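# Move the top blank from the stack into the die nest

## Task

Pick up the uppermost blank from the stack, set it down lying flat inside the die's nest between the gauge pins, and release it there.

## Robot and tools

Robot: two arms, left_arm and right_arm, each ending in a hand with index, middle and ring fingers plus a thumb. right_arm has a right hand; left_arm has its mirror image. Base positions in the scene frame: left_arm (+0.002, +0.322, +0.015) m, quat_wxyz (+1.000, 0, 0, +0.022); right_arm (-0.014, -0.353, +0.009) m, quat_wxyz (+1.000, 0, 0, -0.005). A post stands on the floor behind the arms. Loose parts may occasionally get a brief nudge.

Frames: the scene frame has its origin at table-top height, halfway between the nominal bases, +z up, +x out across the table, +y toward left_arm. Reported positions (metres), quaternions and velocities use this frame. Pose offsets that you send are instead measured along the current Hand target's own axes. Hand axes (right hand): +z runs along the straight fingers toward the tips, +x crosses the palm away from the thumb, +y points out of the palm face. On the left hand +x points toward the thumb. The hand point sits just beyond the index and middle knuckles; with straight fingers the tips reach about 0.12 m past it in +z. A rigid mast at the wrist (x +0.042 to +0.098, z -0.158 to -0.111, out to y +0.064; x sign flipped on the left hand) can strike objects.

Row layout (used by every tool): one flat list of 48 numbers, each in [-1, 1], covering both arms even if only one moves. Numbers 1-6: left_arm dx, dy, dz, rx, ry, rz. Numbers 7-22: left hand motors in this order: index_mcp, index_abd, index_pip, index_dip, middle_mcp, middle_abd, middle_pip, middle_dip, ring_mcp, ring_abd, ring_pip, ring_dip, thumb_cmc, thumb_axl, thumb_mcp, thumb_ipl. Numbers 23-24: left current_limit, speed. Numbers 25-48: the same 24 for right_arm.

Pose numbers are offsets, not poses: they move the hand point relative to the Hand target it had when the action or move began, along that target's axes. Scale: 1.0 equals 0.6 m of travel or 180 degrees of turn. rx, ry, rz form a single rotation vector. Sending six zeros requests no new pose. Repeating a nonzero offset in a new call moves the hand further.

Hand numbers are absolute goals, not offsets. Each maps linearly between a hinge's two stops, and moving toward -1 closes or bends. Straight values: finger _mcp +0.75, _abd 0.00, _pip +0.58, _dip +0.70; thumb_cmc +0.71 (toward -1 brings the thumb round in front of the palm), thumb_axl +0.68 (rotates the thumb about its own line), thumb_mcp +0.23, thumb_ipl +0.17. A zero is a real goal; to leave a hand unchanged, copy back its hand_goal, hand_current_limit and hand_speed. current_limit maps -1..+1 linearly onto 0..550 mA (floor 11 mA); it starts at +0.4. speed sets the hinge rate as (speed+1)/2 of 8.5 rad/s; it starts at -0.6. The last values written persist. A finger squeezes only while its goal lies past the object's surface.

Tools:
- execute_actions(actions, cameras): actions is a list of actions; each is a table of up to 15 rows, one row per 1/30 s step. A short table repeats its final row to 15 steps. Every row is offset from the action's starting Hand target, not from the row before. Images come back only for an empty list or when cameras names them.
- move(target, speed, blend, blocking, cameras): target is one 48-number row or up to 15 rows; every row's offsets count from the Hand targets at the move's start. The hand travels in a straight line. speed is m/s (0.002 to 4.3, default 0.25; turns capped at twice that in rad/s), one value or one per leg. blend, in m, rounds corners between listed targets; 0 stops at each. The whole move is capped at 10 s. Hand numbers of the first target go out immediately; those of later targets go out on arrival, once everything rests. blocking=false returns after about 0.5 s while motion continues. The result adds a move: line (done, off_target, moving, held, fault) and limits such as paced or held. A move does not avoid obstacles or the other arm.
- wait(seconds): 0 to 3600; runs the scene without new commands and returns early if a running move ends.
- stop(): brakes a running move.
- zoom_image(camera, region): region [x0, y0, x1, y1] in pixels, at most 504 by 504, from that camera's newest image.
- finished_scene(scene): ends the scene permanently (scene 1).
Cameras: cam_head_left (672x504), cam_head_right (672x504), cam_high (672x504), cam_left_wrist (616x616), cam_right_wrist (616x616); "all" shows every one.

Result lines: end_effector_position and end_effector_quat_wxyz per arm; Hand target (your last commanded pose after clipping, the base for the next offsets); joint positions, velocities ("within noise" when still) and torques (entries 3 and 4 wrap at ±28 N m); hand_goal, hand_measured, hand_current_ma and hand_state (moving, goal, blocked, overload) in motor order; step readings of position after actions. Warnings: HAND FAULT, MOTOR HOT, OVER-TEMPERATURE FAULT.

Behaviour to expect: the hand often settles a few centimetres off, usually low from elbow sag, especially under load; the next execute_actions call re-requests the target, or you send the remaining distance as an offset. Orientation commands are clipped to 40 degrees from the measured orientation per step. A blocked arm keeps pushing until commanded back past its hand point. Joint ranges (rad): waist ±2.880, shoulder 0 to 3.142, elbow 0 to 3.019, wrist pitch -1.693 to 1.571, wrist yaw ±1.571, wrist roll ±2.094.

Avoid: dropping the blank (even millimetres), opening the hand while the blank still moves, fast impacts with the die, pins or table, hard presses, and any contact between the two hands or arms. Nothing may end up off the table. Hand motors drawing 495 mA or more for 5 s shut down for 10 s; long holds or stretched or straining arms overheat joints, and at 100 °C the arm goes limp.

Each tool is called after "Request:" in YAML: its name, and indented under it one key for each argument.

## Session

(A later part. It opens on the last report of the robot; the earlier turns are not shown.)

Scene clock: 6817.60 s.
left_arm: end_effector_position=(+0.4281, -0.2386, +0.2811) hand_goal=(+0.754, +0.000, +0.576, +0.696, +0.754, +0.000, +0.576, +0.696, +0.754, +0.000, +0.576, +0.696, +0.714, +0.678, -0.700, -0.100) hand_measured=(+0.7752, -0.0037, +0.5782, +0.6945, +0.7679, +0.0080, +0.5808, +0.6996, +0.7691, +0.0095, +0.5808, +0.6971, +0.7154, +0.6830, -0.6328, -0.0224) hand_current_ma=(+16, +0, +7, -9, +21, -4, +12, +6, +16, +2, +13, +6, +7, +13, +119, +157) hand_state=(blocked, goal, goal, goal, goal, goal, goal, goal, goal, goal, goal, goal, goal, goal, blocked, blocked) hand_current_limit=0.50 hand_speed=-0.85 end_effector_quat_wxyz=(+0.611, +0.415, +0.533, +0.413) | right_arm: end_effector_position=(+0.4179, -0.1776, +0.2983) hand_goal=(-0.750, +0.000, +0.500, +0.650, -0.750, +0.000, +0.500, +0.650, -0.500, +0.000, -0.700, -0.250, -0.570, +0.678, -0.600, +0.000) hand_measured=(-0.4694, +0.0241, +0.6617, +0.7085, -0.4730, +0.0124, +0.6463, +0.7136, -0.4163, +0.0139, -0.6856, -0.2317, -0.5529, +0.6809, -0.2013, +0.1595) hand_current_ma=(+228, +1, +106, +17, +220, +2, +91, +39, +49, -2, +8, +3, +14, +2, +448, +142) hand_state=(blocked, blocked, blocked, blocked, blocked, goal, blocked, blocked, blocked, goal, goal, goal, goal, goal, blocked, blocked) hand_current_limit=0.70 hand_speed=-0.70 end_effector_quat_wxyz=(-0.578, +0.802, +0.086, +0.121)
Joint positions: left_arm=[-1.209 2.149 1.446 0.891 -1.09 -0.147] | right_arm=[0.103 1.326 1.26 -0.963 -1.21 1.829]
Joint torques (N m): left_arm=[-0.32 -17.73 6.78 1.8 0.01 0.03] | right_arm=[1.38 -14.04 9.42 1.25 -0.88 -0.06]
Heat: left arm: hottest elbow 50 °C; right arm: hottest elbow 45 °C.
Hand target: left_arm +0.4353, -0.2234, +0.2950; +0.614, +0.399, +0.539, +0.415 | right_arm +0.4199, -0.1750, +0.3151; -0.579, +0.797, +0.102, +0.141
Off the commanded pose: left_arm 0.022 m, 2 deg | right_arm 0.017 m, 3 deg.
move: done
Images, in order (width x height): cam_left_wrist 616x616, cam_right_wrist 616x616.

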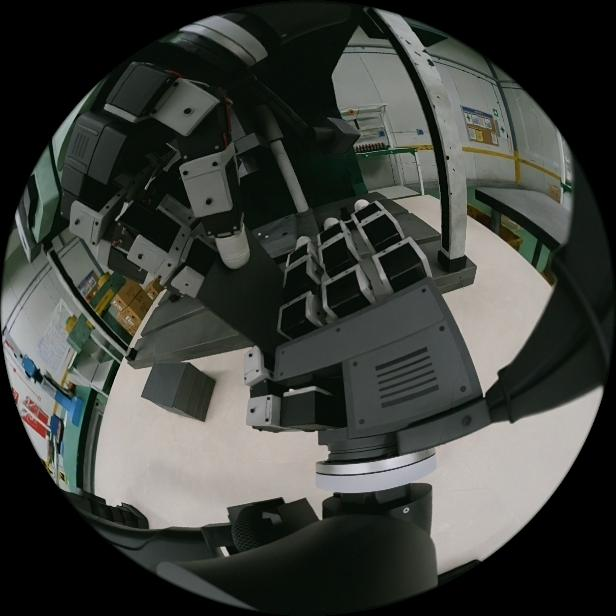

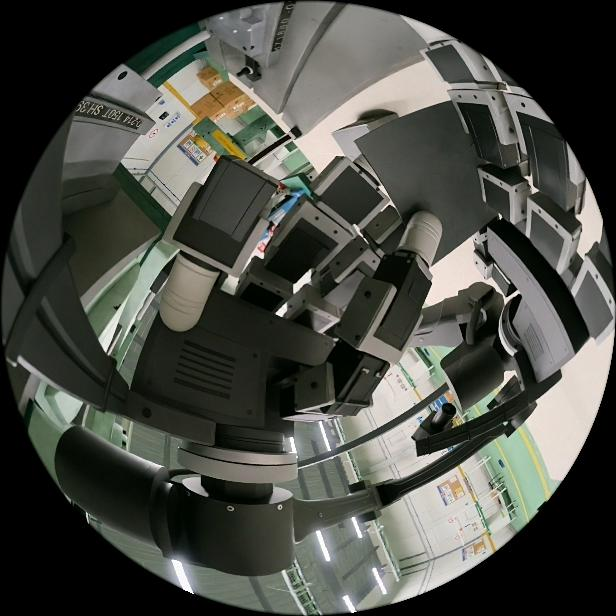

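Request:
move:
  target:
    - [-0.012,0,0,0,0,0,0.753,0,0.576,0.696,0.753,0,0.576,0.696,0.753,0,0.576,0.696,0.714,0.678,-0.60,0.12,0.5,-0.7,0,0,0,0,0,0,-0.75,0,0.50,0.65,-0.75,0,0.50,0.65,-0.50,0,-0.70,-0.25,-0.571,0.678,-0.60,0.0,0.70,-0.7]
    - [-0.012,0.03,0,0,0,0,0.753,0,0.576,0.696,0.753,0,0.576,0.696,0.753,0,0.576,0.696,0.714,0.678,-0.60,0.12,0.5,-0.7,0,0,0,0,0,0,-0.75,0,0.50,0.65,-0.75,0,0.50,0.65,-0.50,0,-0.70,-0.25,-0.571,0.678,-0.60,0.0,0.70,-0.7]
  speed: 0.03
  cameras: ["cam_right_wrist","cam_left_wrist"]

Request:
zoom_image:
  camera: "cam_right_wrist"
  region: [330, 60, 610, 340]

Request:
zoom_image:
  camera: "cam_left_wrist"
  region: [180, 220, 330, 400]

Scene clock: 6853.57 s.
left_arm: end_effector_position=(+0.4268, -0.2352, +0.2995) hand_goal=(+0.754, +0.000, +0.576, +0.696, +0.754, +0.000, +0.576, +0.696, +0.754, +0.000, +0.576, +0.696, +0.714, +0.678, -0.600, +0.120) hand_measured=(+0.7764, -0.0052, +0.5782, +0.6945, +0.7679, +0.0080, +0.5808, +0.6996, +0.7691, +0.0109, +0.5808, +0.6983, +0.7180, +0.6830, -0.5982, +0.1195) hand_current_ma=(+12, +3, +7, -10, +21, -2, +10, +2, +20, +0, +8, -1, +11, +15, -1, -8) hand_state=(blocked, goal, goal, goal, goal, goal, goal, goal, goal, goal, goal, goal, goal, goal, goal, goal) hand_current_limit=0.50 hand_speed=-0.70 end_effector_quat_wxyz=(+0.615, +0.408, +0.535, +0.410) | right_arm: end_effector_position=(+0.4179, -0.1776, +0.2983) hand_goal=(-0.750, +0.000, +0.500, +0.650, -0.750, +0.000, +0.500, +0.650, -0.500, +0.000, -0.700, -0.250, -0.570, +0.678, -0.600, +0.000) hand_measured=(-0.4718, +0.0241, +0.6655, +0.7073, -0.4742, +0.0124, +0.6463, +0.7136, -0.4175, +0.0139, -0.6856, -0.2317, -0.5542, +0.6809, -0.1994, +0.1595) hand_current_ma=(+225, +1, +112, +27, +220, -1, +90, +32, +50, -4, +9, +10, +15, +6, +454, +149) hand_state=(blocked, blocked, blocked, blocked, blocked, goal, blocked, blocked, blocked, goal, goal, goal, goal, goal, blocked, blocked) hand_current_limit=0.70 hand_speed=-0.70 end_effector_quat_wxyz=(-0.578, +0.802, +0.086, +0.121)
Joint positions: left_arm=[-1.209 2.119 1.446 0.879 -1.093 -0.147] | right_arm=[0.103 1.326 1.26 -0.963 -1.21 1.829]
Joint torques (N m): left_arm=[-0.5 -17.55 7.39 0.85 0.08 0.04] | right_arm=[1.32 -13.86 9.44 1.33 -0.88 -0.08]
Heat: left arm: hottest elbow 49 °C; right arm: hottest elbow 46 °C.
Hand target: left_arm +0.4334, -0.2242, +0.3143; +0.614, +0.399, +0.539, +0.415 | right_arm +0.4199, -0.1750, +0.3151; -0.579, +0.797, +0.102, +0.141
Off the commanded pose: left_arm 0.020 m, 1 deg | right_arm 0.017 m, 3 deg.
move: off_target (left_arm)
Images, in order (width x height): cam_left_wrist 616x616, cam_right_wrist 616x616.

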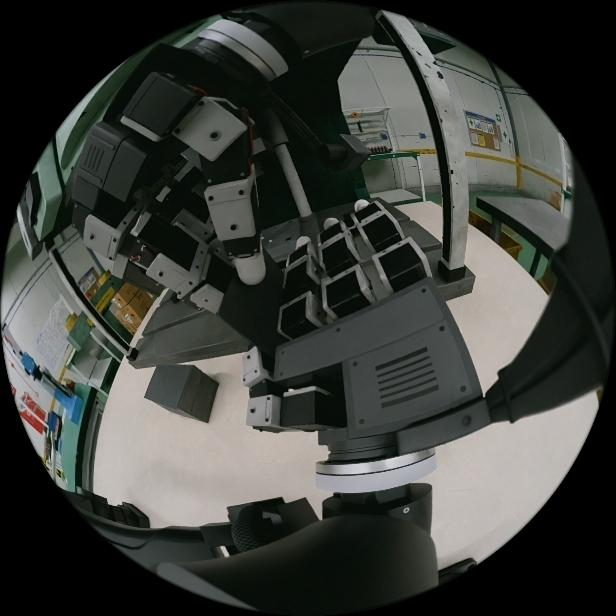

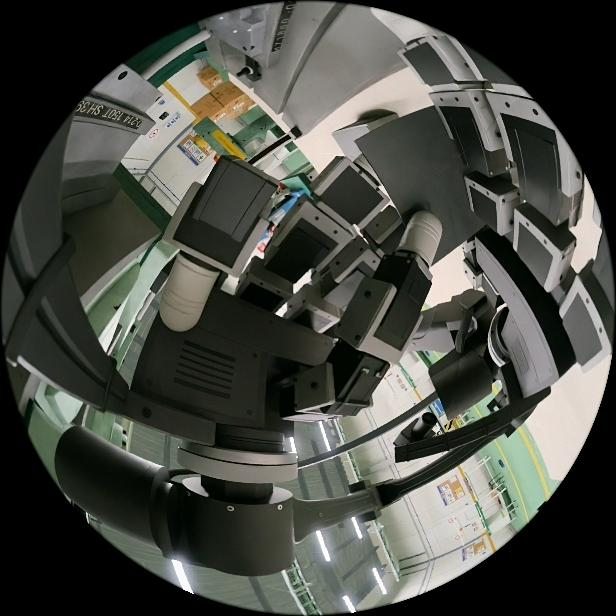

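Scaled by 1.800 from the camera's image (finer frame: 880x880).

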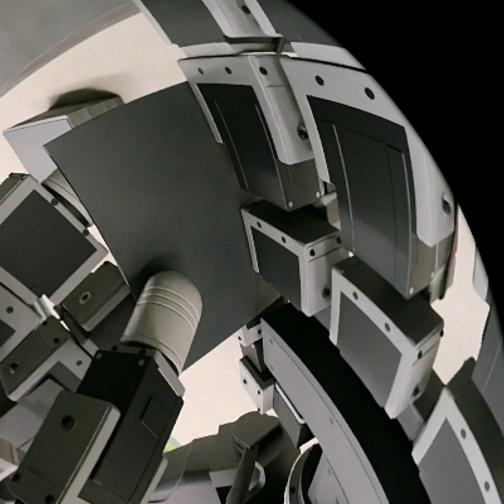

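Scaled by 2.800 from the camera's image (finer frame: 880x880).

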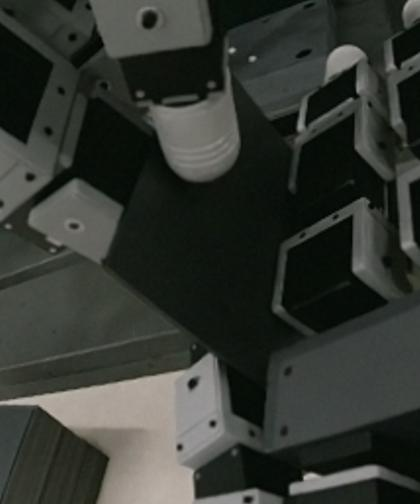

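Request:
move:
  target:
    - [0.0,-0.008,0,0,0,0,0.753,0,0.576,0.696,0.753,0,0.576,0.696,0.753,0,0.576,0.696,0.714,0.678,-0.60,0.12,0.5,-0.7,0,0,0,0,0,0,-0.75,0,0.50,0.65,-0.75,0,0.50,0.65,-0.50,0,-0.70,-0.25,-0.571,0.678,-0.60,0.0,0.70,-0.7]
  speed: 0.03

Scene clock: 6864.63 s.
left_arm: end_effector_position=(+0.4268, -0.2352, +0.2995) hand_goal=(+0.754, +0.000, +0.576, +0.696, +0.754, +0.000, +0.576, +0.696, +0.754, +0.000, +0.576, +0.696, +0.714, +0.678, -0.600, +0.120) hand_measured=(+0.7764, -0.0037, +0.5782, +0.6945, +0.7679, +0.0080, +0.5808, +0.6996, +0.7691, +0.0109, +0.5808, +0.6983, +0.7180, +0.6830, -0.5982, +0.1195) hand_current_ma=(+11, +6, +10, -9, +22, -3, +9, -1, +16, +0, +11, +6, +8, +16, -9, -5) hand_state=(blocked, goal, goal, goal, goal, goal, goal, goal, goal, goal, goal, goal, goal, goal, goal, goal) hand_current_limit=0.50 hand_speed=-0.70 end_effector_quat_wxyz=(+0.615, +0.408, +0.535, +0.410) | right_arm: end_effector_position=(+0.4179, -0.1776, +0.2983) hand_goal=(-0.750, +0.000, +0.500, +0.650, -0.750, +0.000, +0.500, +0.650, -0.500, +0.000, -0.700, -0.250, -0.570, +0.678, -0.600, +0.000) hand_measured=(-0.4706, +0.0256, +0.6642, +0.7085, -0.4742, +0.0109, +0.6450, +0.7149, -0.4175, +0.0139, -0.6856, -0.2317, -0.5542, +0.6820, -0.1994, +0.1605) hand_current_ma=(+223, +3, +112, +15, +218, +2, +92, +39, +53, +4, +14, -3, +13, +0, +453, +149) hand_state=(blocked, blocked, blocked, blocked, blocked, goal, blocked, blocked, blocked, goal, goal, goal, goal, goal, blocked, blocked) hand_current_limit=0.70 hand_speed=-0.70 end_effector_quat_wxyz=(-0.578, +0.802, +0.086, +0.121)
Joint positions: left_arm=[-1.209 2.119 1.446 0.879 -1.093 -0.147] | right_arm=[0.103 1.326 1.26 -0.963 -1.21 1.829]
Joint torques (N m): left_arm=[-0.5 -16.73 7.68 1.06 0.06 0.04] | right_arm=[1.32 -13.86 9.32 1.33 -0.88 -0.07]
Heat: left arm: hottest elbow 48 °C; right arm: hottest elbow 46 °C.
Hand target: left_arm +0.4338, -0.2258, +0.3098; +0.614, +0.399, +0.539, +0.415 | right_arm +0.4199, -0.1750, +0.3151; -0.579, +0.797, +0.102, +0.141
Off the commanded pose: left_arm 0.016 m, 1 deg | right_arm 0.017 m, 3 deg.
move: off_target (left_arm)

Request:
move:
  target:
    - [0.0,-0.006,0,0,0,0,0.753,0,0.576,0.696,0.753,0,0.576,0.696,0.753,0,0.576,0.696,0.714,0.678,-0.60,0.12,0.5,-0.7,0,0,0,0,0,0,-0.75,0,0.50,0.65,-0.75,0,0.50,0.65,-0.50,0,-0.70,-0.25,-0.571,0.678,-0.60,0.0,0.70,-0.7]
  speed: 0.02

Scene clock: 6869.37 s.
left_arm: end_effector_position=(+0.4268, -0.2352, +0.2995) hand_goal=(+0.754, +0.000, +0.576, +0.696, +0.754, +0.000, +0.576, +0.696, +0.754, +0.000, +0.576, +0.696, +0.714, +0.678, -0.600, +0.120) hand_measured=(+0.7764, -0.0052, +0.5795, +0.6945, +0.7679, +0.0080, +0.5808, +0.6996, +0.7691, +0.0095, +0.5808, +0.6971, +0.7180, +0.6830, -0.5982, +0.1195) hand_current_ma=(+9, +6, +9, -10, +23, -7, +9, +2, +20, +1, +15, +0, +17, +13, -3, -8) hand_state=(blocked, goal, goal, goal, goal, goal, goal, goal, goal, goal, goal, goal, goal, goal, goal, goal) hand_current_limit=0.50 hand_speed=-0.70 end_effector_quat_wxyz=(+0.615, +0.408, +0.535, +0.410) | right_arm: end_effector_position=(+0.4179, -0.1776, +0.2983) hand_goal=(-0.750, +0.000, +0.500, +0.650, -0.750, +0.000, +0.500, +0.650, -0.500, +0.000, -0.700, -0.250, -0.570, +0.678, -0.600, +0.000) hand_measured=(-0.4706, +0.0241, +0.6642, +0.7073, -0.4742, +0.0124, +0.6450, +0.7136, -0.4163, +0.0124, -0.6856, -0.2317, -0.5542, +0.6809, -0.2004, +0.1595) hand_current_ma=(+229, -1, +112, +27, +220, +7, +87, +32, +39, -4, +14, +6, +14, -3, +455, +149) hand_state=(blocked, blocked, blocked, blocked, blocked, goal, blocked, blocked, blocked, goal, goal, goal, goal, goal, blocked, blocked) hand_current_limit=0.70 hand_speed=-0.70 end_effector_quat_wxyz=(-0.578, +0.802, +0.086, +0.121)
Joint positions: left_arm=[-1.209 2.119 1.446 0.879 -1.093 -0.147] | right_arm=[0.103 1.326 1.26 -0.963 -1.21 1.829]
Joint torques (N m): left_arm=[-0.44 -16.21 7.86 1.11 0.06 0.04] | right_arm=[1.26 -13.68 9.32 1.21 -0.88 -0.07]
Heat: left arm: hottest elbow 48 °C; right arm: hottest elbow 46 °C.
Hand target: left_arm +0.4341, -0.2271, +0.3064; +0.614, +0.399, +0.539, +0.415 | right_arm +0.4199, -0.1750, +0.3151; -0.579, +0.797, +0.102, +0.141
Off the commanded pose: left_arm 0.013 m, 1 deg | right_arm 0.017 m, 3 deg.
move: off_target (left_arm)

Request:
move:
  target:
    - [0.0,-0.004,0,0,0,0,0.753,0,0.576,0.696,0.753,0,0.576,0.696,0.753,0,0.576,0.696,0.714,0.678,-0.60,0.12,0.5,-0.7,0,0,0,0,0,0,-0.75,0,0.50,0.65,-0.75,0,0.50,0.65,-0.50,0,-0.70,-0.25,-0.571,0.678,-0.60,0.0,0.70,-0.7]
  speed: 0.02

Scene clock: 6873.10 s.
left_arm: end_effector_position=(+0.4268, -0.2351, +0.2995) hand_goal=(+0.754, +0.000, +0.576, +0.696, +0.754, +0.000, +0.576, +0.696, +0.754, +0.000, +0.576, +0.696, +0.714, +0.678, -0.600, +0.120) hand_measured=(+0.7764, -0.0037, +0.5782, +0.6958, +0.7679, +0.0080, +0.5808, +0.6996, +0.7691, +0.0109, +0.5808, +0.6971, +0.7180, +0.6830, -0.5982, +0.1195) hand_current_ma=(+14, +2, +9, -7, +21, -3, +9, +3, +21, -1, +11, +6, +8, +17, -4, -12) hand_state=(blocked, goal, goal, goal, goal, goal, goal, goal, goal, goal, goal, goal, goal, goal, goal, goal) hand_current_limit=0.50 hand_speed=-0.70 end_effector_quat_wxyz=(+0.615, +0.408, +0.535, +0.411) | right_arm: end_effector_position=(+0.4179, -0.1776, +0.2983) hand_goal=(-0.750, +0.000, +0.500, +0.650, -0.750, +0.000, +0.500, +0.650, -0.500, +0.000, -0.700, -0.250, -0.570, +0.678, -0.600, +0.000) hand_measured=(-0.4718, +0.0241, +0.6642, +0.7073, -0.4730, +0.0124, +0.6450, +0.7149, -0.4175, +0.0124, -0.6856, -0.2317, -0.5542, +0.6820, -0.1994, +0.1595) hand_current_ma=(+231, -9, +110, +24, +214, -3, +87, +38, +58, +7, +9, +0, +13, -2, +455, +144) hand_state=(blocked, blocked, blocked, blocked, blocked, goal, blocked, blocked, blocked, goal, goal, goal, goal, goal, blocked, blocked) hand_current_limit=0.70 hand_speed=-0.70 end_effector_quat_wxyz=(-0.578, +0.802, +0.086, +0.121)
Joint positions: left_arm=[-1.209 2.119 1.446 0.879 -1.093 -0.147] | right_arm=[0.103 1.326 1.26 -0.963 -1.21 1.829]
Joint torques (N m): left_arm=[-0.32 -16.38 7.95 1.43 0.07 0.07] | right_arm=[1.03 -14.33 9.33 1.31 -0.87 -0.06]
Heat: left arm: hottest elbow 48 °C; right arm: hottest elbow 46 °C.
Hand target: left_arm +0.4343, -0.2278, +0.3041; +0.614, +0.399, +0.539, +0.415 | right_arm +0.4199, -0.1750, +0.3151; -0.579, +0.797, +0.102, +0.141
Off the commanded pose: left_arm 0.011 m, 1 deg | right_arm 0.017 m, 3 deg.
move: off_target (left_arm)

Request:
move:
  target:
    - [0.012,0.004,0,0,0,0,0.753,0,0.576,0.696,0.753,0,0.576,0.696,0.753,0,0.576,0.696,0.857,0.678,-0.60,0.12,0.5,-0.7,0,0,0,0,0,0,-0.75,0,0.50,0.65,-0.75,0,0.50,0.65,-0.50,0,-0.70,-0.25,-0.571,0.678,-0.60,0.0,0.70,-0.7]
  speed: 0.02
  cameras: ["cam_right_wrist","cam_left_wrist"]

Request:
zoom_image:
  camera: "cam_right_wrist"
  region: [330, 60, 610, 340]

Request:
zoom_image:
  camera: "cam_left_wrist"
  region: [180, 220, 330, 400]

Scene clock: 6887.30 s.
left_arm: end_effector_position=(+0.4264, -0.2348, +0.2960) hand_goal=(+0.754, +0.000, +0.576, +0.696, +0.754, +0.000, +0.576, +0.696, +0.754, +0.000, +0.576, +0.696, +0.858, +0.678, -0.600, +0.120) hand_measured=(+0.7764, +0.0021, +0.5782, +0.6945, +0.7679, +0.0080, +0.5821, +0.6996, +0.7691, +0.0109, +0.5808, +0.6971, +0.8435, +0.6777, -0.5834, +0.1195) hand_current_ma=(+13, +5, +7, -7, +21, -1, +7, +3, +17, +1, +10, +5, -3, +6, +11, -11) hand_state=(blocked, goal, goal, goal, goal, goal, goal, goal, goal, goal, goal, goal, goal, goal, goal, goal) hand_current_limit=0.50 hand_speed=-0.70 end_effector_quat_wxyz=(+0.614, +0.413, +0.533, +0.411) | right_arm: end_effector_position=(+0.4179, -0.1774, +0.2983) hand_goal=(-0.750, +0.000, +0.500, +0.650, -0.750, +0.000, +0.500, +0.650, -0.500, +0.000, -0.700, -0.250, -0.570, +0.678, -0.600, +0.000) hand_measured=(-0.4706, +0.0241, +0.6655, +0.7085, -0.4730, +0.0139, +0.6475, +0.7162, -0.4163, +0.0124, -0.6856, -0.2330, -0.5517, +0.6830, -0.2013, +0.1595) hand_current_ma=(+225, -1, +116, +21, +220, +1, +91, +38, +49, +4, +3, +3, +7, +3, +447, +151) hand_state=(blocked, blocked, blocked, blocked, blocked, goal, blocked, blocked, blocked, goal, goal, goal, goal, goal, blocked, blocked) hand_current_limit=0.70 hand_speed=-0.70 end_effector_quat_wxyz=(-0.578, +0.802, +0.086, +0.121)
Joint positions: left_arm=[-1.209 2.119 1.437 0.879 -1.088 -0.147] | right_arm=[0.103 1.326 1.26 -0.963 -1.21 1.829]
Joint torques (N m): left_arm=[0.26 -17.61 6.91 1.72 0.05 0.03] | right_arm=[1.14 -14.27 9.42 1.28 -0.88 -0.04]
Heat: left arm: hottest elbow 48 °C; right arm: hottest elbow 46 °C.
Hand target: left_arm +0.4345, -0.2203, +0.3040; +0.614, +0.399, +0.539, +0.415 | right_arm +0.4199, -0.1750, +0.3151; -0.579, +0.797, +0.102, +0.141
Off the commanded pose: left_arm 0.019 m, 2 deg | right_arm 0.017 m, 3 deg.
move: off_target (left_arm)
Images, in order (width x height): cam_left_wrist 616x616, cam_right_wrist 616x616.

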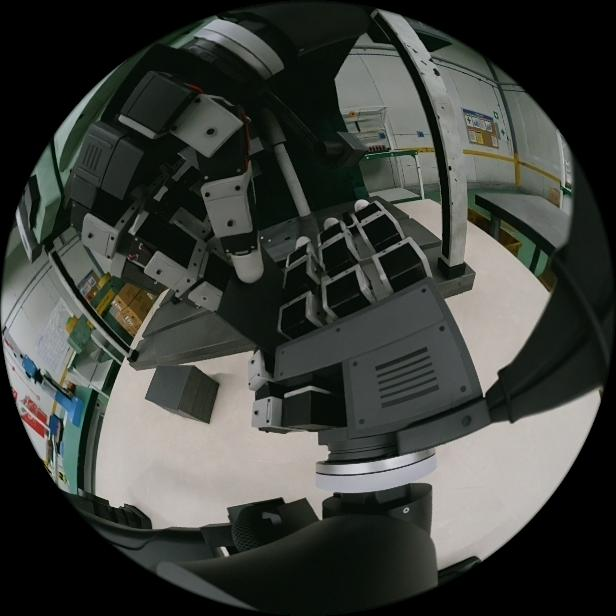

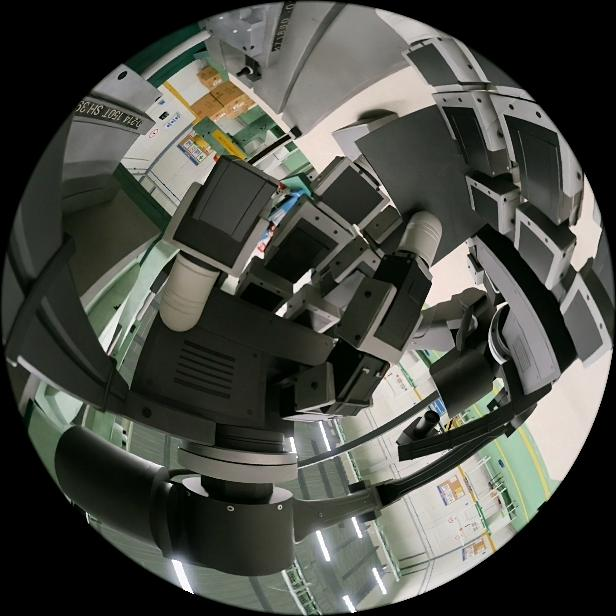

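Scaled by 1.800 from the camera's image (finer frame: 880x880).

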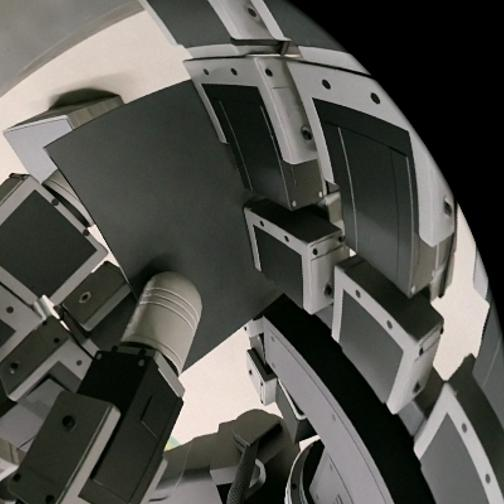

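Scaled by 2.800 from the camera's image (finer frame: 880x880).

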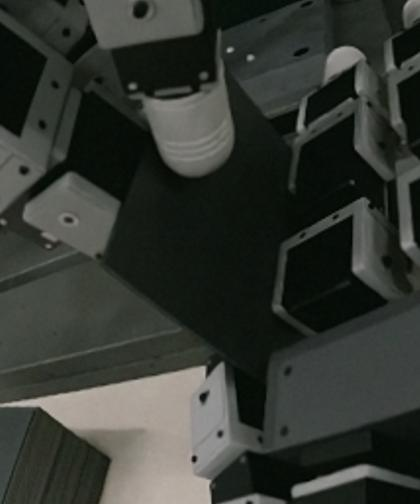

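Request:
move:
  target:
    - [0.0,0.0,0,0,0,0,0.753,0,0.576,0.696,0.753,0,0.576,0.696,0.753,0,0.576,0.696,0.857,0.678,-0.70,-0.10,0.5,-0.85,0,0,0,0,0,0,-0.75,0,0.50,0.65,-0.75,0,0.50,0.65,-0.50,0,-0.70,-0.25,-0.571,0.678,-0.60,0.0,0.70,-0.7]
  speed: 0.02
  cameras: ["cam_right_wrist","cam_left_wrist","cam_head_left"]

Request:
zoom_image:
  camera: "cam_right_wrist"
  region: [330, 60, 610, 340]

Request:
zoom_image:
  camera: "cam_left_wrist"
  region: [180, 220, 330, 400]

Request:
zoom_image:
  camera: "cam_head_left"
  region: [350, 230, 410, 300]

Scene clock: 6900.17 s.
left_arm: end_effector_position=(+0.4264, -0.2354, +0.2962) hand_goal=(+0.754, +0.000, +0.576, +0.696, +0.754, +0.000, +0.576, +0.696, +0.754, +0.000, +0.576, +0.696, +0.858, +0.678, -0.700, -0.100) hand_measured=(+0.7764, +0.0021, +0.5782, +0.6945, +0.7679, +0.0080, +0.5808, +0.6996, +0.7691, +0.0109, +0.5808, +0.6971, +0.8435, +0.6820, -0.6071, -0.0434) hand_current_ma=(+10, +7, +7, -10, +20, -5, +8, +6, +17, -1, +12, +2, +0, +13, +189, +95) hand_state=(blocked, goal, goal, goal, goal, goal, goal, goal, goal, goal, goal, goal, goal, goal, blocked, blocked) hand_current_limit=0.50 hand_speed=-0.85 end_effector_quat_wxyz=(+0.613, +0.414, +0.532, +0.411) | right_arm: end_effector_position=(+0.4176, -0.1767, +0.2983) hand_goal=(-0.750, +0.000, +0.500, +0.650, -0.750, +0.000, +0.500, +0.650, -0.500, +0.000, -0.700, -0.250, -0.570, +0.678, -0.600, +0.000) hand_measured=(-0.4706, +0.0241, +0.6642, +0.7098, -0.4742, +0.0153, +0.6578, +0.7187, -0.4163, +0.0124, -0.6869, -0.2317, -0.5504, +0.6830, -0.2033, +0.1605) hand_current_ma=(+218, +2, +117, +19, +221, -1, +93, +43, +53, +3, +9, +6, +13, -5, +440, +146) hand_state=(blocked, blocked, blocked, blocked, blocked, goal, blocked, blocked, blocked, goal, goal, goal, goal, goal, blocked, blocked) hand_current_limit=0.70 hand_speed=-0.70 end_effector_quat_wxyz=(-0.578, +0.802, +0.087, +0.121)
Joint positions: left_arm=[-1.209 2.119 1.437 0.879 -1.086 -0.144] | right_arm=[0.105 1.326 1.26 -0.963 -1.21 1.829]
Joint torques (N m): left_arm=[0.03 -16.85 6.97 1.74 -0.05 0.02] | right_arm=[1.2 -14.39 9.26 1.31 -0.87 -0.06]
Heat: left arm: hottest elbow 48 °C; right arm: hottest elbow 46 °C.
Hand target: left_arm +0.4345, -0.2203, +0.3040; +0.614, +0.399, +0.539, +0.415 | right_arm +0.4199, -0.1750, +0.3151; -0.579, +0.797, +0.102, +0.141
Off the commanded pose: left_arm 0.019 m, 2 deg | right_arm 0.017 m, 3 deg.
move: done
Images, in order (width x height): cam_head_left 672x504, cam_left_wrist 616x616, cam_right_wrist 616x616.

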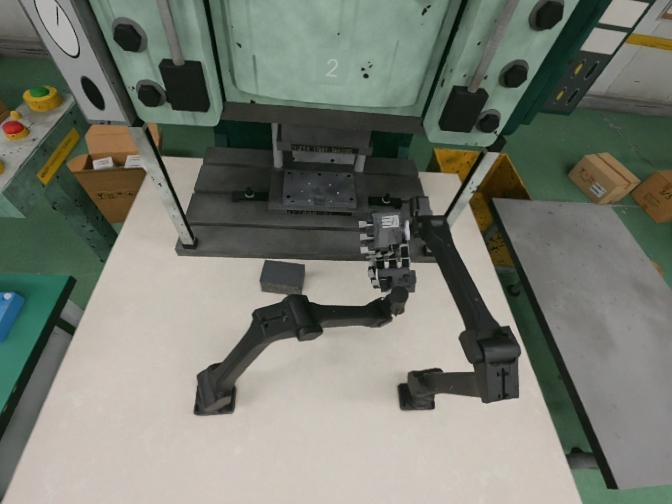

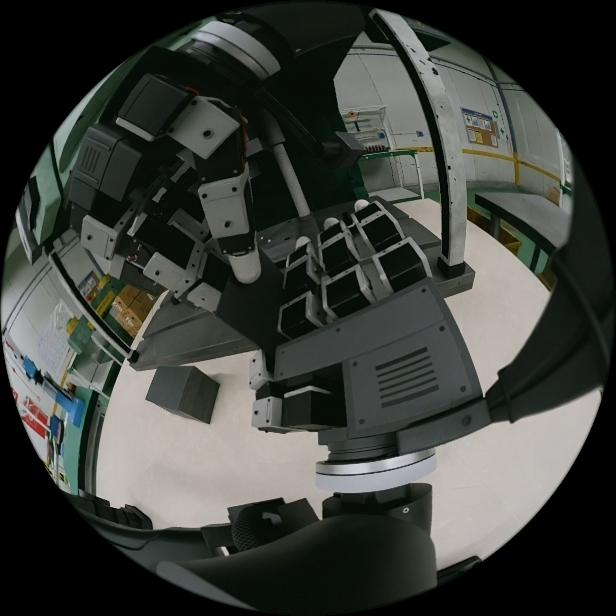

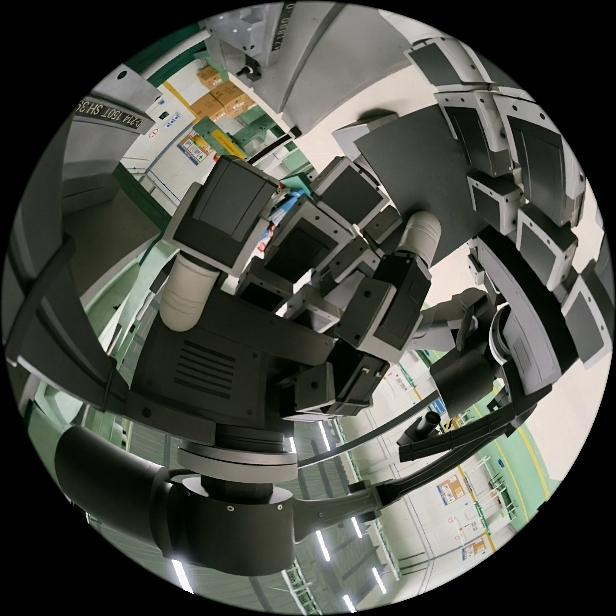

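Scaled by 1.800 from the camera's image (finer frame: 880x880).

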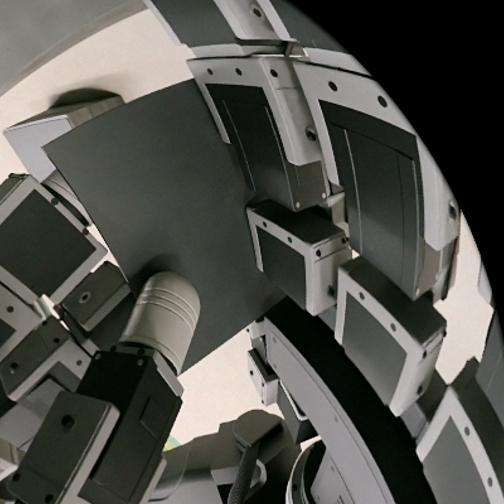

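Scaled by 2.800 from the camera's image (finer frame: 880x880).

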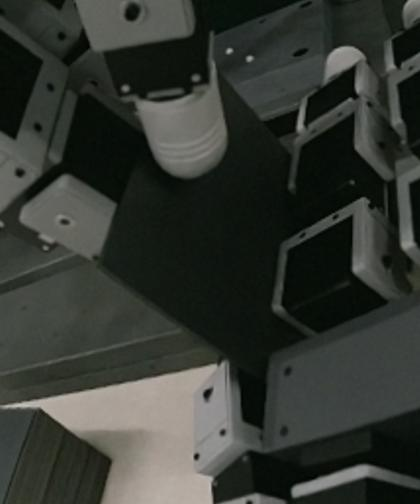

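Scaled by 7.200 from the camera's image (finer frame: 960x720).

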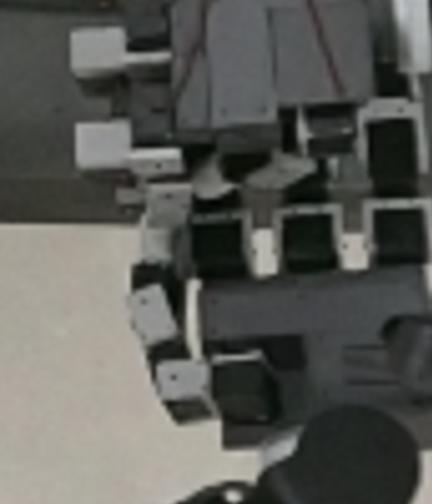

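Request:
move:
  target:
    - [0.02,0.0,0,0,0,0,0.753,0,0.576,0.696,0.753,0,0.576,0.696,0.753,0,0.576,0.696,0.857,0.678,-0.70,-0.10,0.5,-0.85,0,0,0,0,0,0,-0.75,0,0.50,0.65,-0.75,0,0.50,0.65,-0.50,0,-0.70,-0.25,-0.571,0.678,-0.60,0.0,0.70,-0.7]
  speed: 0.03
  cameras: ["cam_right_wrist","cam_left_wrist"]

Request:
zoom_image:
  camera: "cam_right_wrist"
  region: [330, 60, 610, 340]

Request:
zoom_image:
  camera: "cam_left_wrist"
  region: [180, 220, 330, 400]

Scene clock: 6912.93 s.
left_arm: end_effector_position=(+0.4237, -0.2305, +0.2917) hand_goal=(+0.754, +0.000, +0.576, +0.696, +0.754, +0.000, +0.576, +0.696, +0.754, +0.000, +0.576, +0.696, +0.858, +0.678, -0.700, -0.100) hand_measured=(+0.7764, +0.0021, +0.5782, +0.6958, +0.7679, +0.0080, +0.5808, +0.6996, +0.7691, +0.0095, +0.5808, +0.6983, +0.8410, +0.6798, -0.6031, -0.0434) hand_current_ma=(+16, +8, +9, -9, +18, +0, +9, +2, +15, -2, +5, +2, -8, +14, +201, +101) hand_state=(blocked, goal, goal, goal, goal, goal, goal, goal, goal, goal, goal, goal, goal, goal, blocked, blocked) hand_current_limit=0.50 hand_speed=-0.85 end_effector_quat_wxyz=(+0.614, +0.420, +0.527, +0.411) | right_arm: end_effector_position=(+0.4158, -0.1742, +0.2971) hand_goal=(-0.750, +0.000, +0.500, +0.650, -0.750, +0.000, +0.500, +0.650, -0.500, +0.000, -0.700, -0.250, -0.570, +0.678, -0.600, +0.000) hand_measured=(-0.4609, +0.0256, +0.6642, +0.7085, -0.4730, +0.0168, +0.6629, +0.7238, -0.4163, +0.0124, -0.6856, -0.2317, -0.5517, +0.6841, -0.2132, +0.1595) hand_current_ma=(+238, +0, +106, +24, +222, +0, +105, +41, +48, +0, +13, +3, +13, -1, +432, +140) hand_state=(blocked, blocked, blocked, blocked, blocked, goal, blocked, blocked, blocked, goal, goal, goal, goal, goal, blocked, blocked) hand_current_limit=0.70 hand_speed=-0.70 end_effector_quat_wxyz=(-0.579, +0.802, +0.088, +0.117)
Joint positions: left_arm=[-1.209 2.11 1.405 0.898 -1.074 -0.139] | right_arm=[0.11 1.326 1.257 -0.963 -1.212 1.83]
Joint torques (N m): left_arm=[0.85 -16.85 6.38 1.77 -0.16 -0.12] | right_arm=[0.62 -14.39 9.63 1.28 -0.82 -0.07]
Heat: left arm: hottest elbow 48 °C; right arm: hottest elbow 47 °C.
Hand target: left_arm +0.4353, -0.2090, +0.3000; +0.614, +0.399, +0.539, +0.415 | right_arm +0.4199, -0.1750, +0.3153; -0.579, +0.797, +0.102, +0.141
Off the commanded pose: left_arm 0.026 m, 3 deg | right_arm 0.019 m, 3 deg.
move: off_target (left_arm)
Images, in order (width x height): cam_left_wrist 616x616, cam_right_wrist 616x616.

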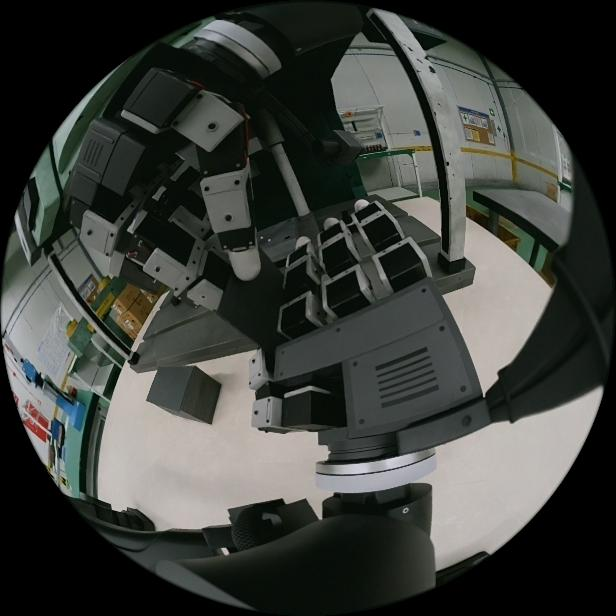

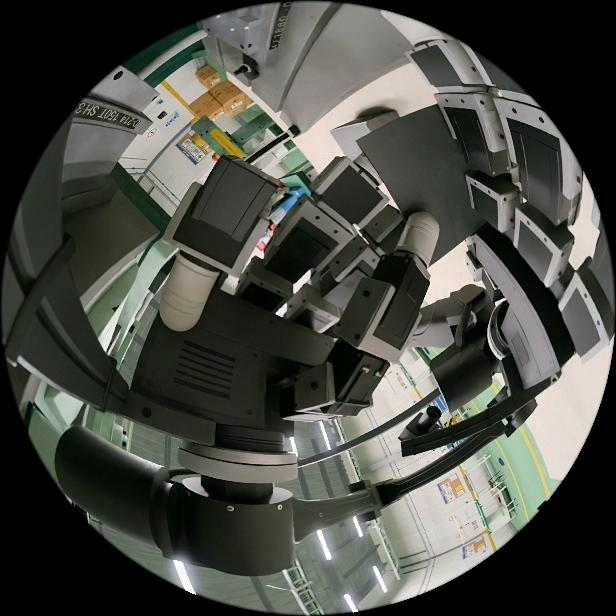

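Scaled by 1.800 from the camera's image (finer frame: 880x880).

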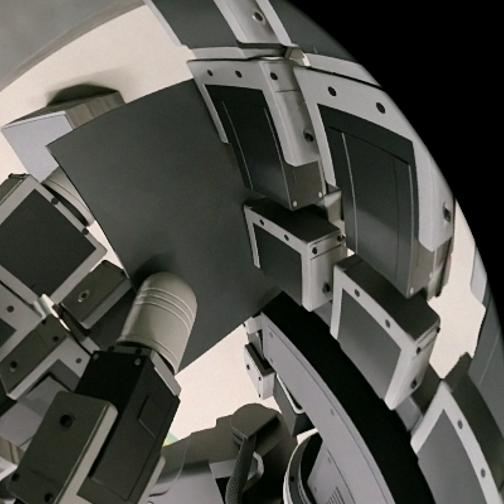

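Scaled by 2.800 from the camera's image (finer frame: 880x880).

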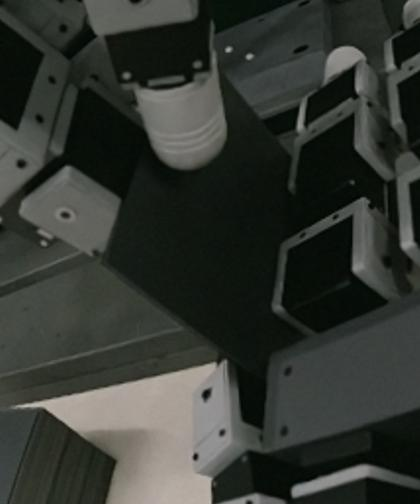

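Request:
move:
  target:
    - [-0.02,0.005,0,0,0,0,0.753,0,0.576,0.696,0.753,0,0.576,0.696,0.753,0,0.576,0.696,0.857,0.678,-0.90,-0.20,0.7,-0.85,0,0,0,0,0,0,-0.75,0,0.50,0.65,-0.75,0,0.50,0.65,-0.50,0,-0.70,-0.25,-0.571,0.678,-0.60,0.0,0.70,-0.7]
  speed: 0.03
  cameras: ["cam_right_wrist","cam_left_wrist"]

Request:
zoom_image:
  camera: "cam_right_wrist"
  region: [330, 60, 610, 340]

Request:
zoom_image:
  camera: "cam_left_wrist"
  region: [180, 220, 330, 400]

Scene clock: 6923.47 s.
left_arm: end_effector_position=(+0.4236, -0.2302, +0.2918) hand_goal=(+0.754, +0.000, +0.576, +0.696, +0.754, +0.000, +0.576, +0.696, +0.754, +0.000, +0.576, +0.696, +0.858, +0.678, -0.900, -0.200) hand_measured=(+0.7764, +0.0021, +0.5782, +0.6958, +0.7679, +0.0065, +0.5808, +0.6996, +0.7691, +0.0095, +0.5808, +0.6971, +0.8398, +0.6777, -0.6002, -0.0663) hand_current_ma=(+13, +3, +10, -4, +18, -3, +7, +3, +13, -3, +8, +1, -7, +5, +463, +325) hand_state=(blocked, goal, goal, goal, goal, goal, goal, goal, goal, goal, goal, goal, goal, goal, blocked, blocked) hand_current_limit=0.70 hand_speed=-0.85 end_effector_quat_wxyz=(+0.612, +0.420, +0.528, +0.413) | right_arm: end_effector_position=(+0.4157, -0.1741, +0.2972) hand_goal=(-0.750, +0.000, +0.500, +0.650, -0.750, +0.000, +0.500, +0.650, -0.500, +0.000, -0.700, -0.250, -0.570, +0.678, -0.600, +0.000) hand_measured=(-0.4501, +0.0256, +0.6642, +0.7085, -0.4730, +0.0183, +0.6629, +0.7238, -0.4175, +0.0124, -0.6856, -0.2330, -0.5504, +0.6841, -0.2182, +0.1595) hand_current_ma=(+244, +5, +112, +23, +227, +0, +104, +44, +42, +3, +10, +5, +10, +4, +421, +147) hand_state=(blocked, blocked, blocked, blocked, blocked, goal, blocked, blocked, blocked, goal, goal, goal, goal, goal, blocked, blocked) hand_current_limit=0.70 hand_speed=-0.70 end_effector_quat_wxyz=(-0.579, +0.802, +0.088, +0.117)
Joint positions: left_arm=[-1.209 2.11 1.405 0.898 -1.078 -0.135] | right_arm=[0.11 1.326 1.257 -0.963 -1.212 1.83]
Joint torques (N m): left_arm=[0.5 -16.62 8.69 0.87 -0.4 -0.11] | right_arm=[0.5 -14.33 9.62 1.22 -0.79 -0.05]
Heat: left arm: hottest elbow 47 °C; right arm: hottest elbow 47 °C.
Hand target: left_arm +0.4342, -0.2193, +0.3068; +0.614, +0.399, +0.539, +0.415 | right_arm +0.4199, -0.1750, +0.3153; -0.579, +0.797, +0.102, +0.141
Off the commanded pose: left_arm 0.021 m, 3 deg | right_arm 0.019 m, 3 deg.
move: off_target (left_arm)
Images, in order (width x height): cam_left_wrist 616x616, cam_right_wrist 616x616.

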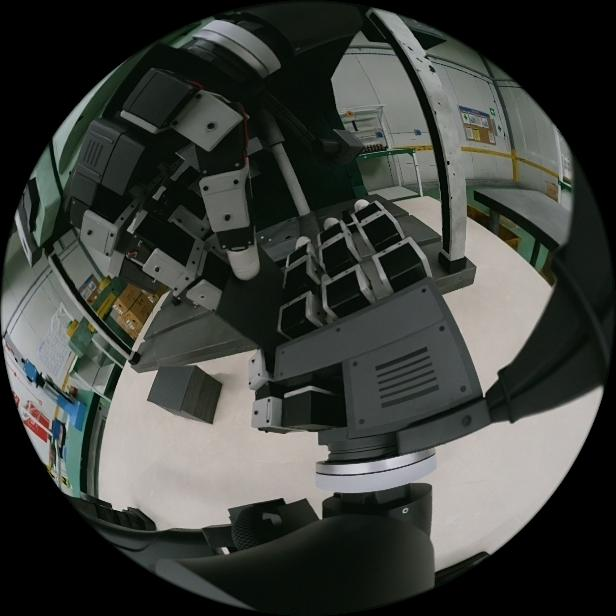

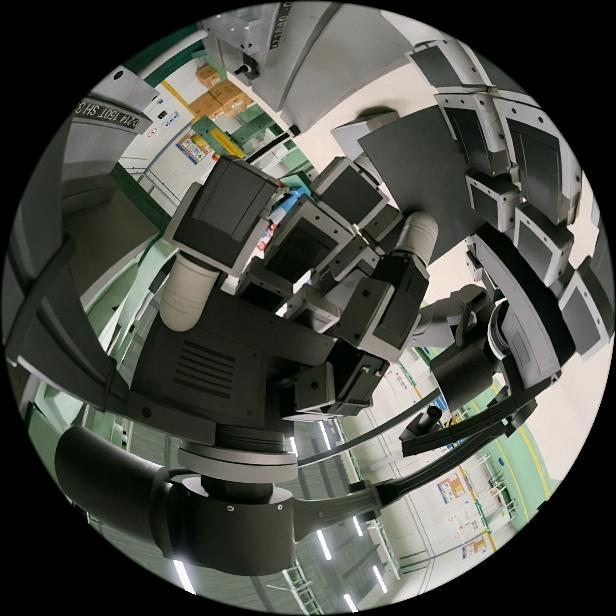

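Scaled by 1.800 from the camera's image (finer frame: 880x880).

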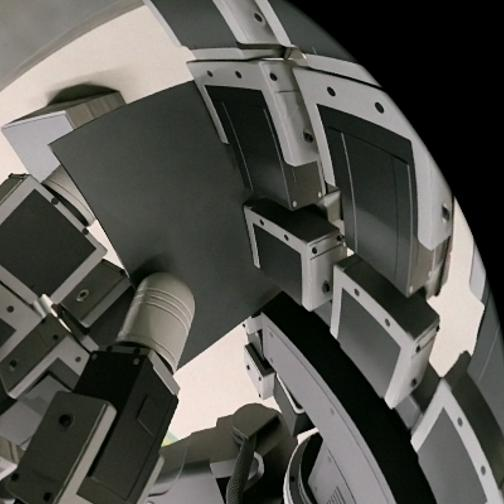

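Scaled by 2.800 from the camera's image (finer frame: 880x880).

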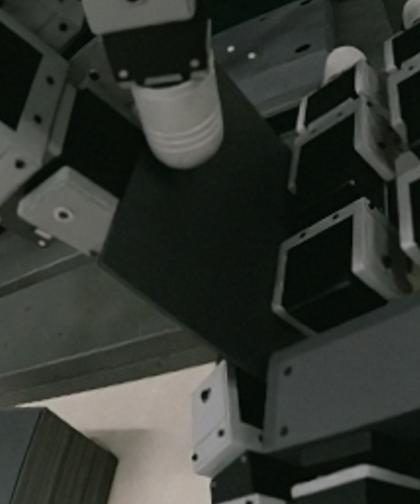

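Request:
move:
  target:
    - [0,0,0,0,0,0,0.753,0,0.576,0.696,0.753,0,0.576,0.696,0.753,0,0.576,0.696,0.857,0.678,-0.90,-0.20,0.7,-0.85,0,0,0,0,0,0,-0.47,0,0.664,0.70,-0.49,0,0.66,0.71,-0.50,0,-0.70,-0.25,-0.571,0.678,-0.40,0.10,0.40,-0.9]
    - [0,0,0,0,0,0,0.753,0,0.576,0.696,0.753,0,0.576,0.696,0.753,0,0.576,0.696,0.857,0.678,-0.90,-0.20,0.7,-0.85,0,0,0,0,0,0,-0.45,0,0.664,0.70,-0.47,0,0.66,0.71,-0.50,0,-0.70,-0.25,-0.571,0.678,-0.15,0.168,0.40,-0.9]
  speed: 0.03
  cameras: ["cam_right_wrist","cam_left_wrist"]

Request:
zoom_image:
  camera: "cam_right_wrist"
  region: [330, 60, 610, 340]

Request:
zoom_image:
  camera: "cam_left_wrist"
  region: [180, 220, 330, 400]

Scene clock: 6950.03 s.
left_arm: end_effector_position=(+0.4241, -0.2280, +0.2912) hand_goal=(+0.754, +0.000, +0.576, +0.696, +0.754, +0.000, +0.576, +0.696, +0.754, +0.000, +0.576, +0.696, +0.858, +0.678, -0.900, -0.200) hand_measured=(+0.7764, -0.0052, +0.5782, +0.6945, +0.7679, +0.0080, +0.5808, +0.6996, +0.7691, +0.0095, +0.5808, +0.6983, +0.8561, +0.6777, -0.6022, -0.0758) hand_current_ma=(+11, +0, +9, -7, +21, -1, +7, +1, +19, +1, +11, +4, +8, +8, +462, +293) hand_state=(blocked, goal, goal, goal, goal, goal, goal, goal, goal, goal, goal, goal, goal, goal, blocked, blocked) hand_current_limit=0.70 hand_speed=-0.85 end_effector_quat_wxyz=(+0.609, +0.418, +0.531, +0.416) | right_arm: end_effector_position=(+0.4153, -0.1741, +0.3001) hand_goal=(-0.450, +0.000, +0.664, +0.700, -0.470, +0.000, +0.660, +0.710, -0.500, +0.000, -0.700, -0.250, -0.570, +0.678, -0.150, +0.168) hand_measured=(-0.4103, +0.0256, +0.7271, +0.7149, -0.4404, +0.0183, +0.7143, +0.7404, -0.4163, +0.0124, -0.6856, -0.2330, -0.5529, +0.6841, -0.1528, +0.1624) hand_current_ma=(+23, +0, +37, -3, +13, -1, +24, +22, +43, +3, +11, +5, +15, +4, +5, -9) hand_state=(blocked, blocked, blocked, goal, blocked, goal, blocked, blocked, blocked, goal, goal, goal, goal, goal, goal, goal) hand_current_limit=0.40 hand_speed=-0.90 end_effector_quat_wxyz=(-0.579, +0.801, +0.091, +0.121)
Joint positions: left_arm=[-1.208 2.11 1.405 0.896 -1.089 -0.135] | right_arm=[0.11 1.319 1.257 -0.96 -1.212 1.83]
Joint torques (N m): left_arm=[0.15 -16.38 8.79 1.02 0.07 -0.11] | right_arm=[0.85 -13.27 9.65 1.13 -0.81 -0.04]
Heat: left arm: hottest elbow 47 °C; right arm: hottest elbow 48 °C.
Hand target: left_arm +0.4344, -0.2191, +0.3068; +0.614, +0.399, +0.539, +0.415 | right_arm +0.4199, -0.1750, +0.3151; -0.579, +0.797, +0.101, +0.141
Off the commanded pose: left_arm 0.021 m, 2 deg | right_arm 0.016 m, 3 deg.
move: done; target 2's new numbers were sent with right_arm's hand 0.016 m and 3 deg from that target
Images, in order (width x height): cam_left_wrist 616x616, cam_right_wrist 616x616.

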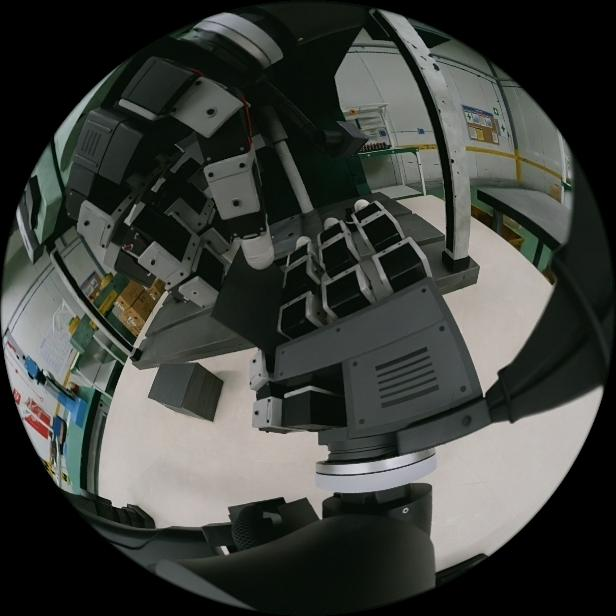

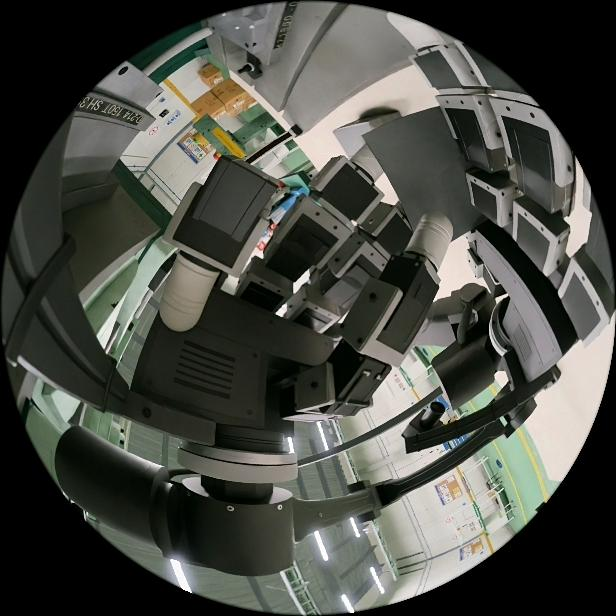

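Scaled by 1.800 from the camera's image (finer frame: 880x880).

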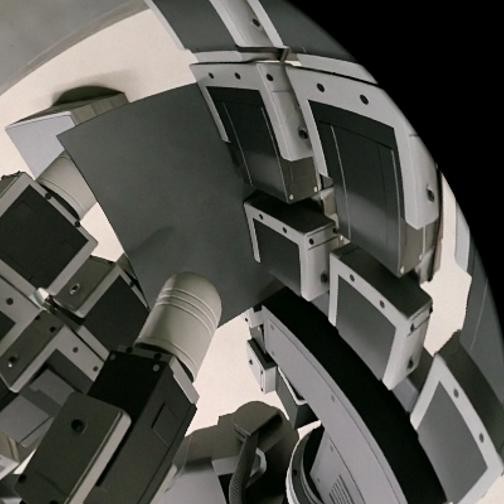

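Scaled by 2.800 from the camera's image (finer frame: 880x880).

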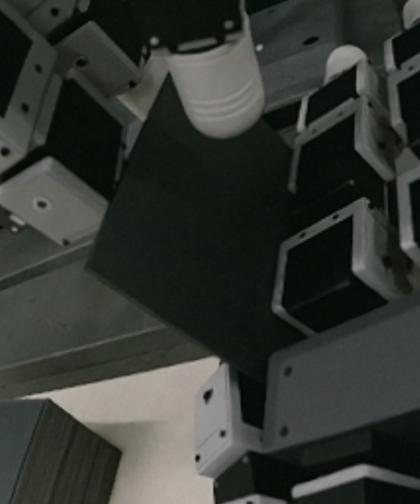

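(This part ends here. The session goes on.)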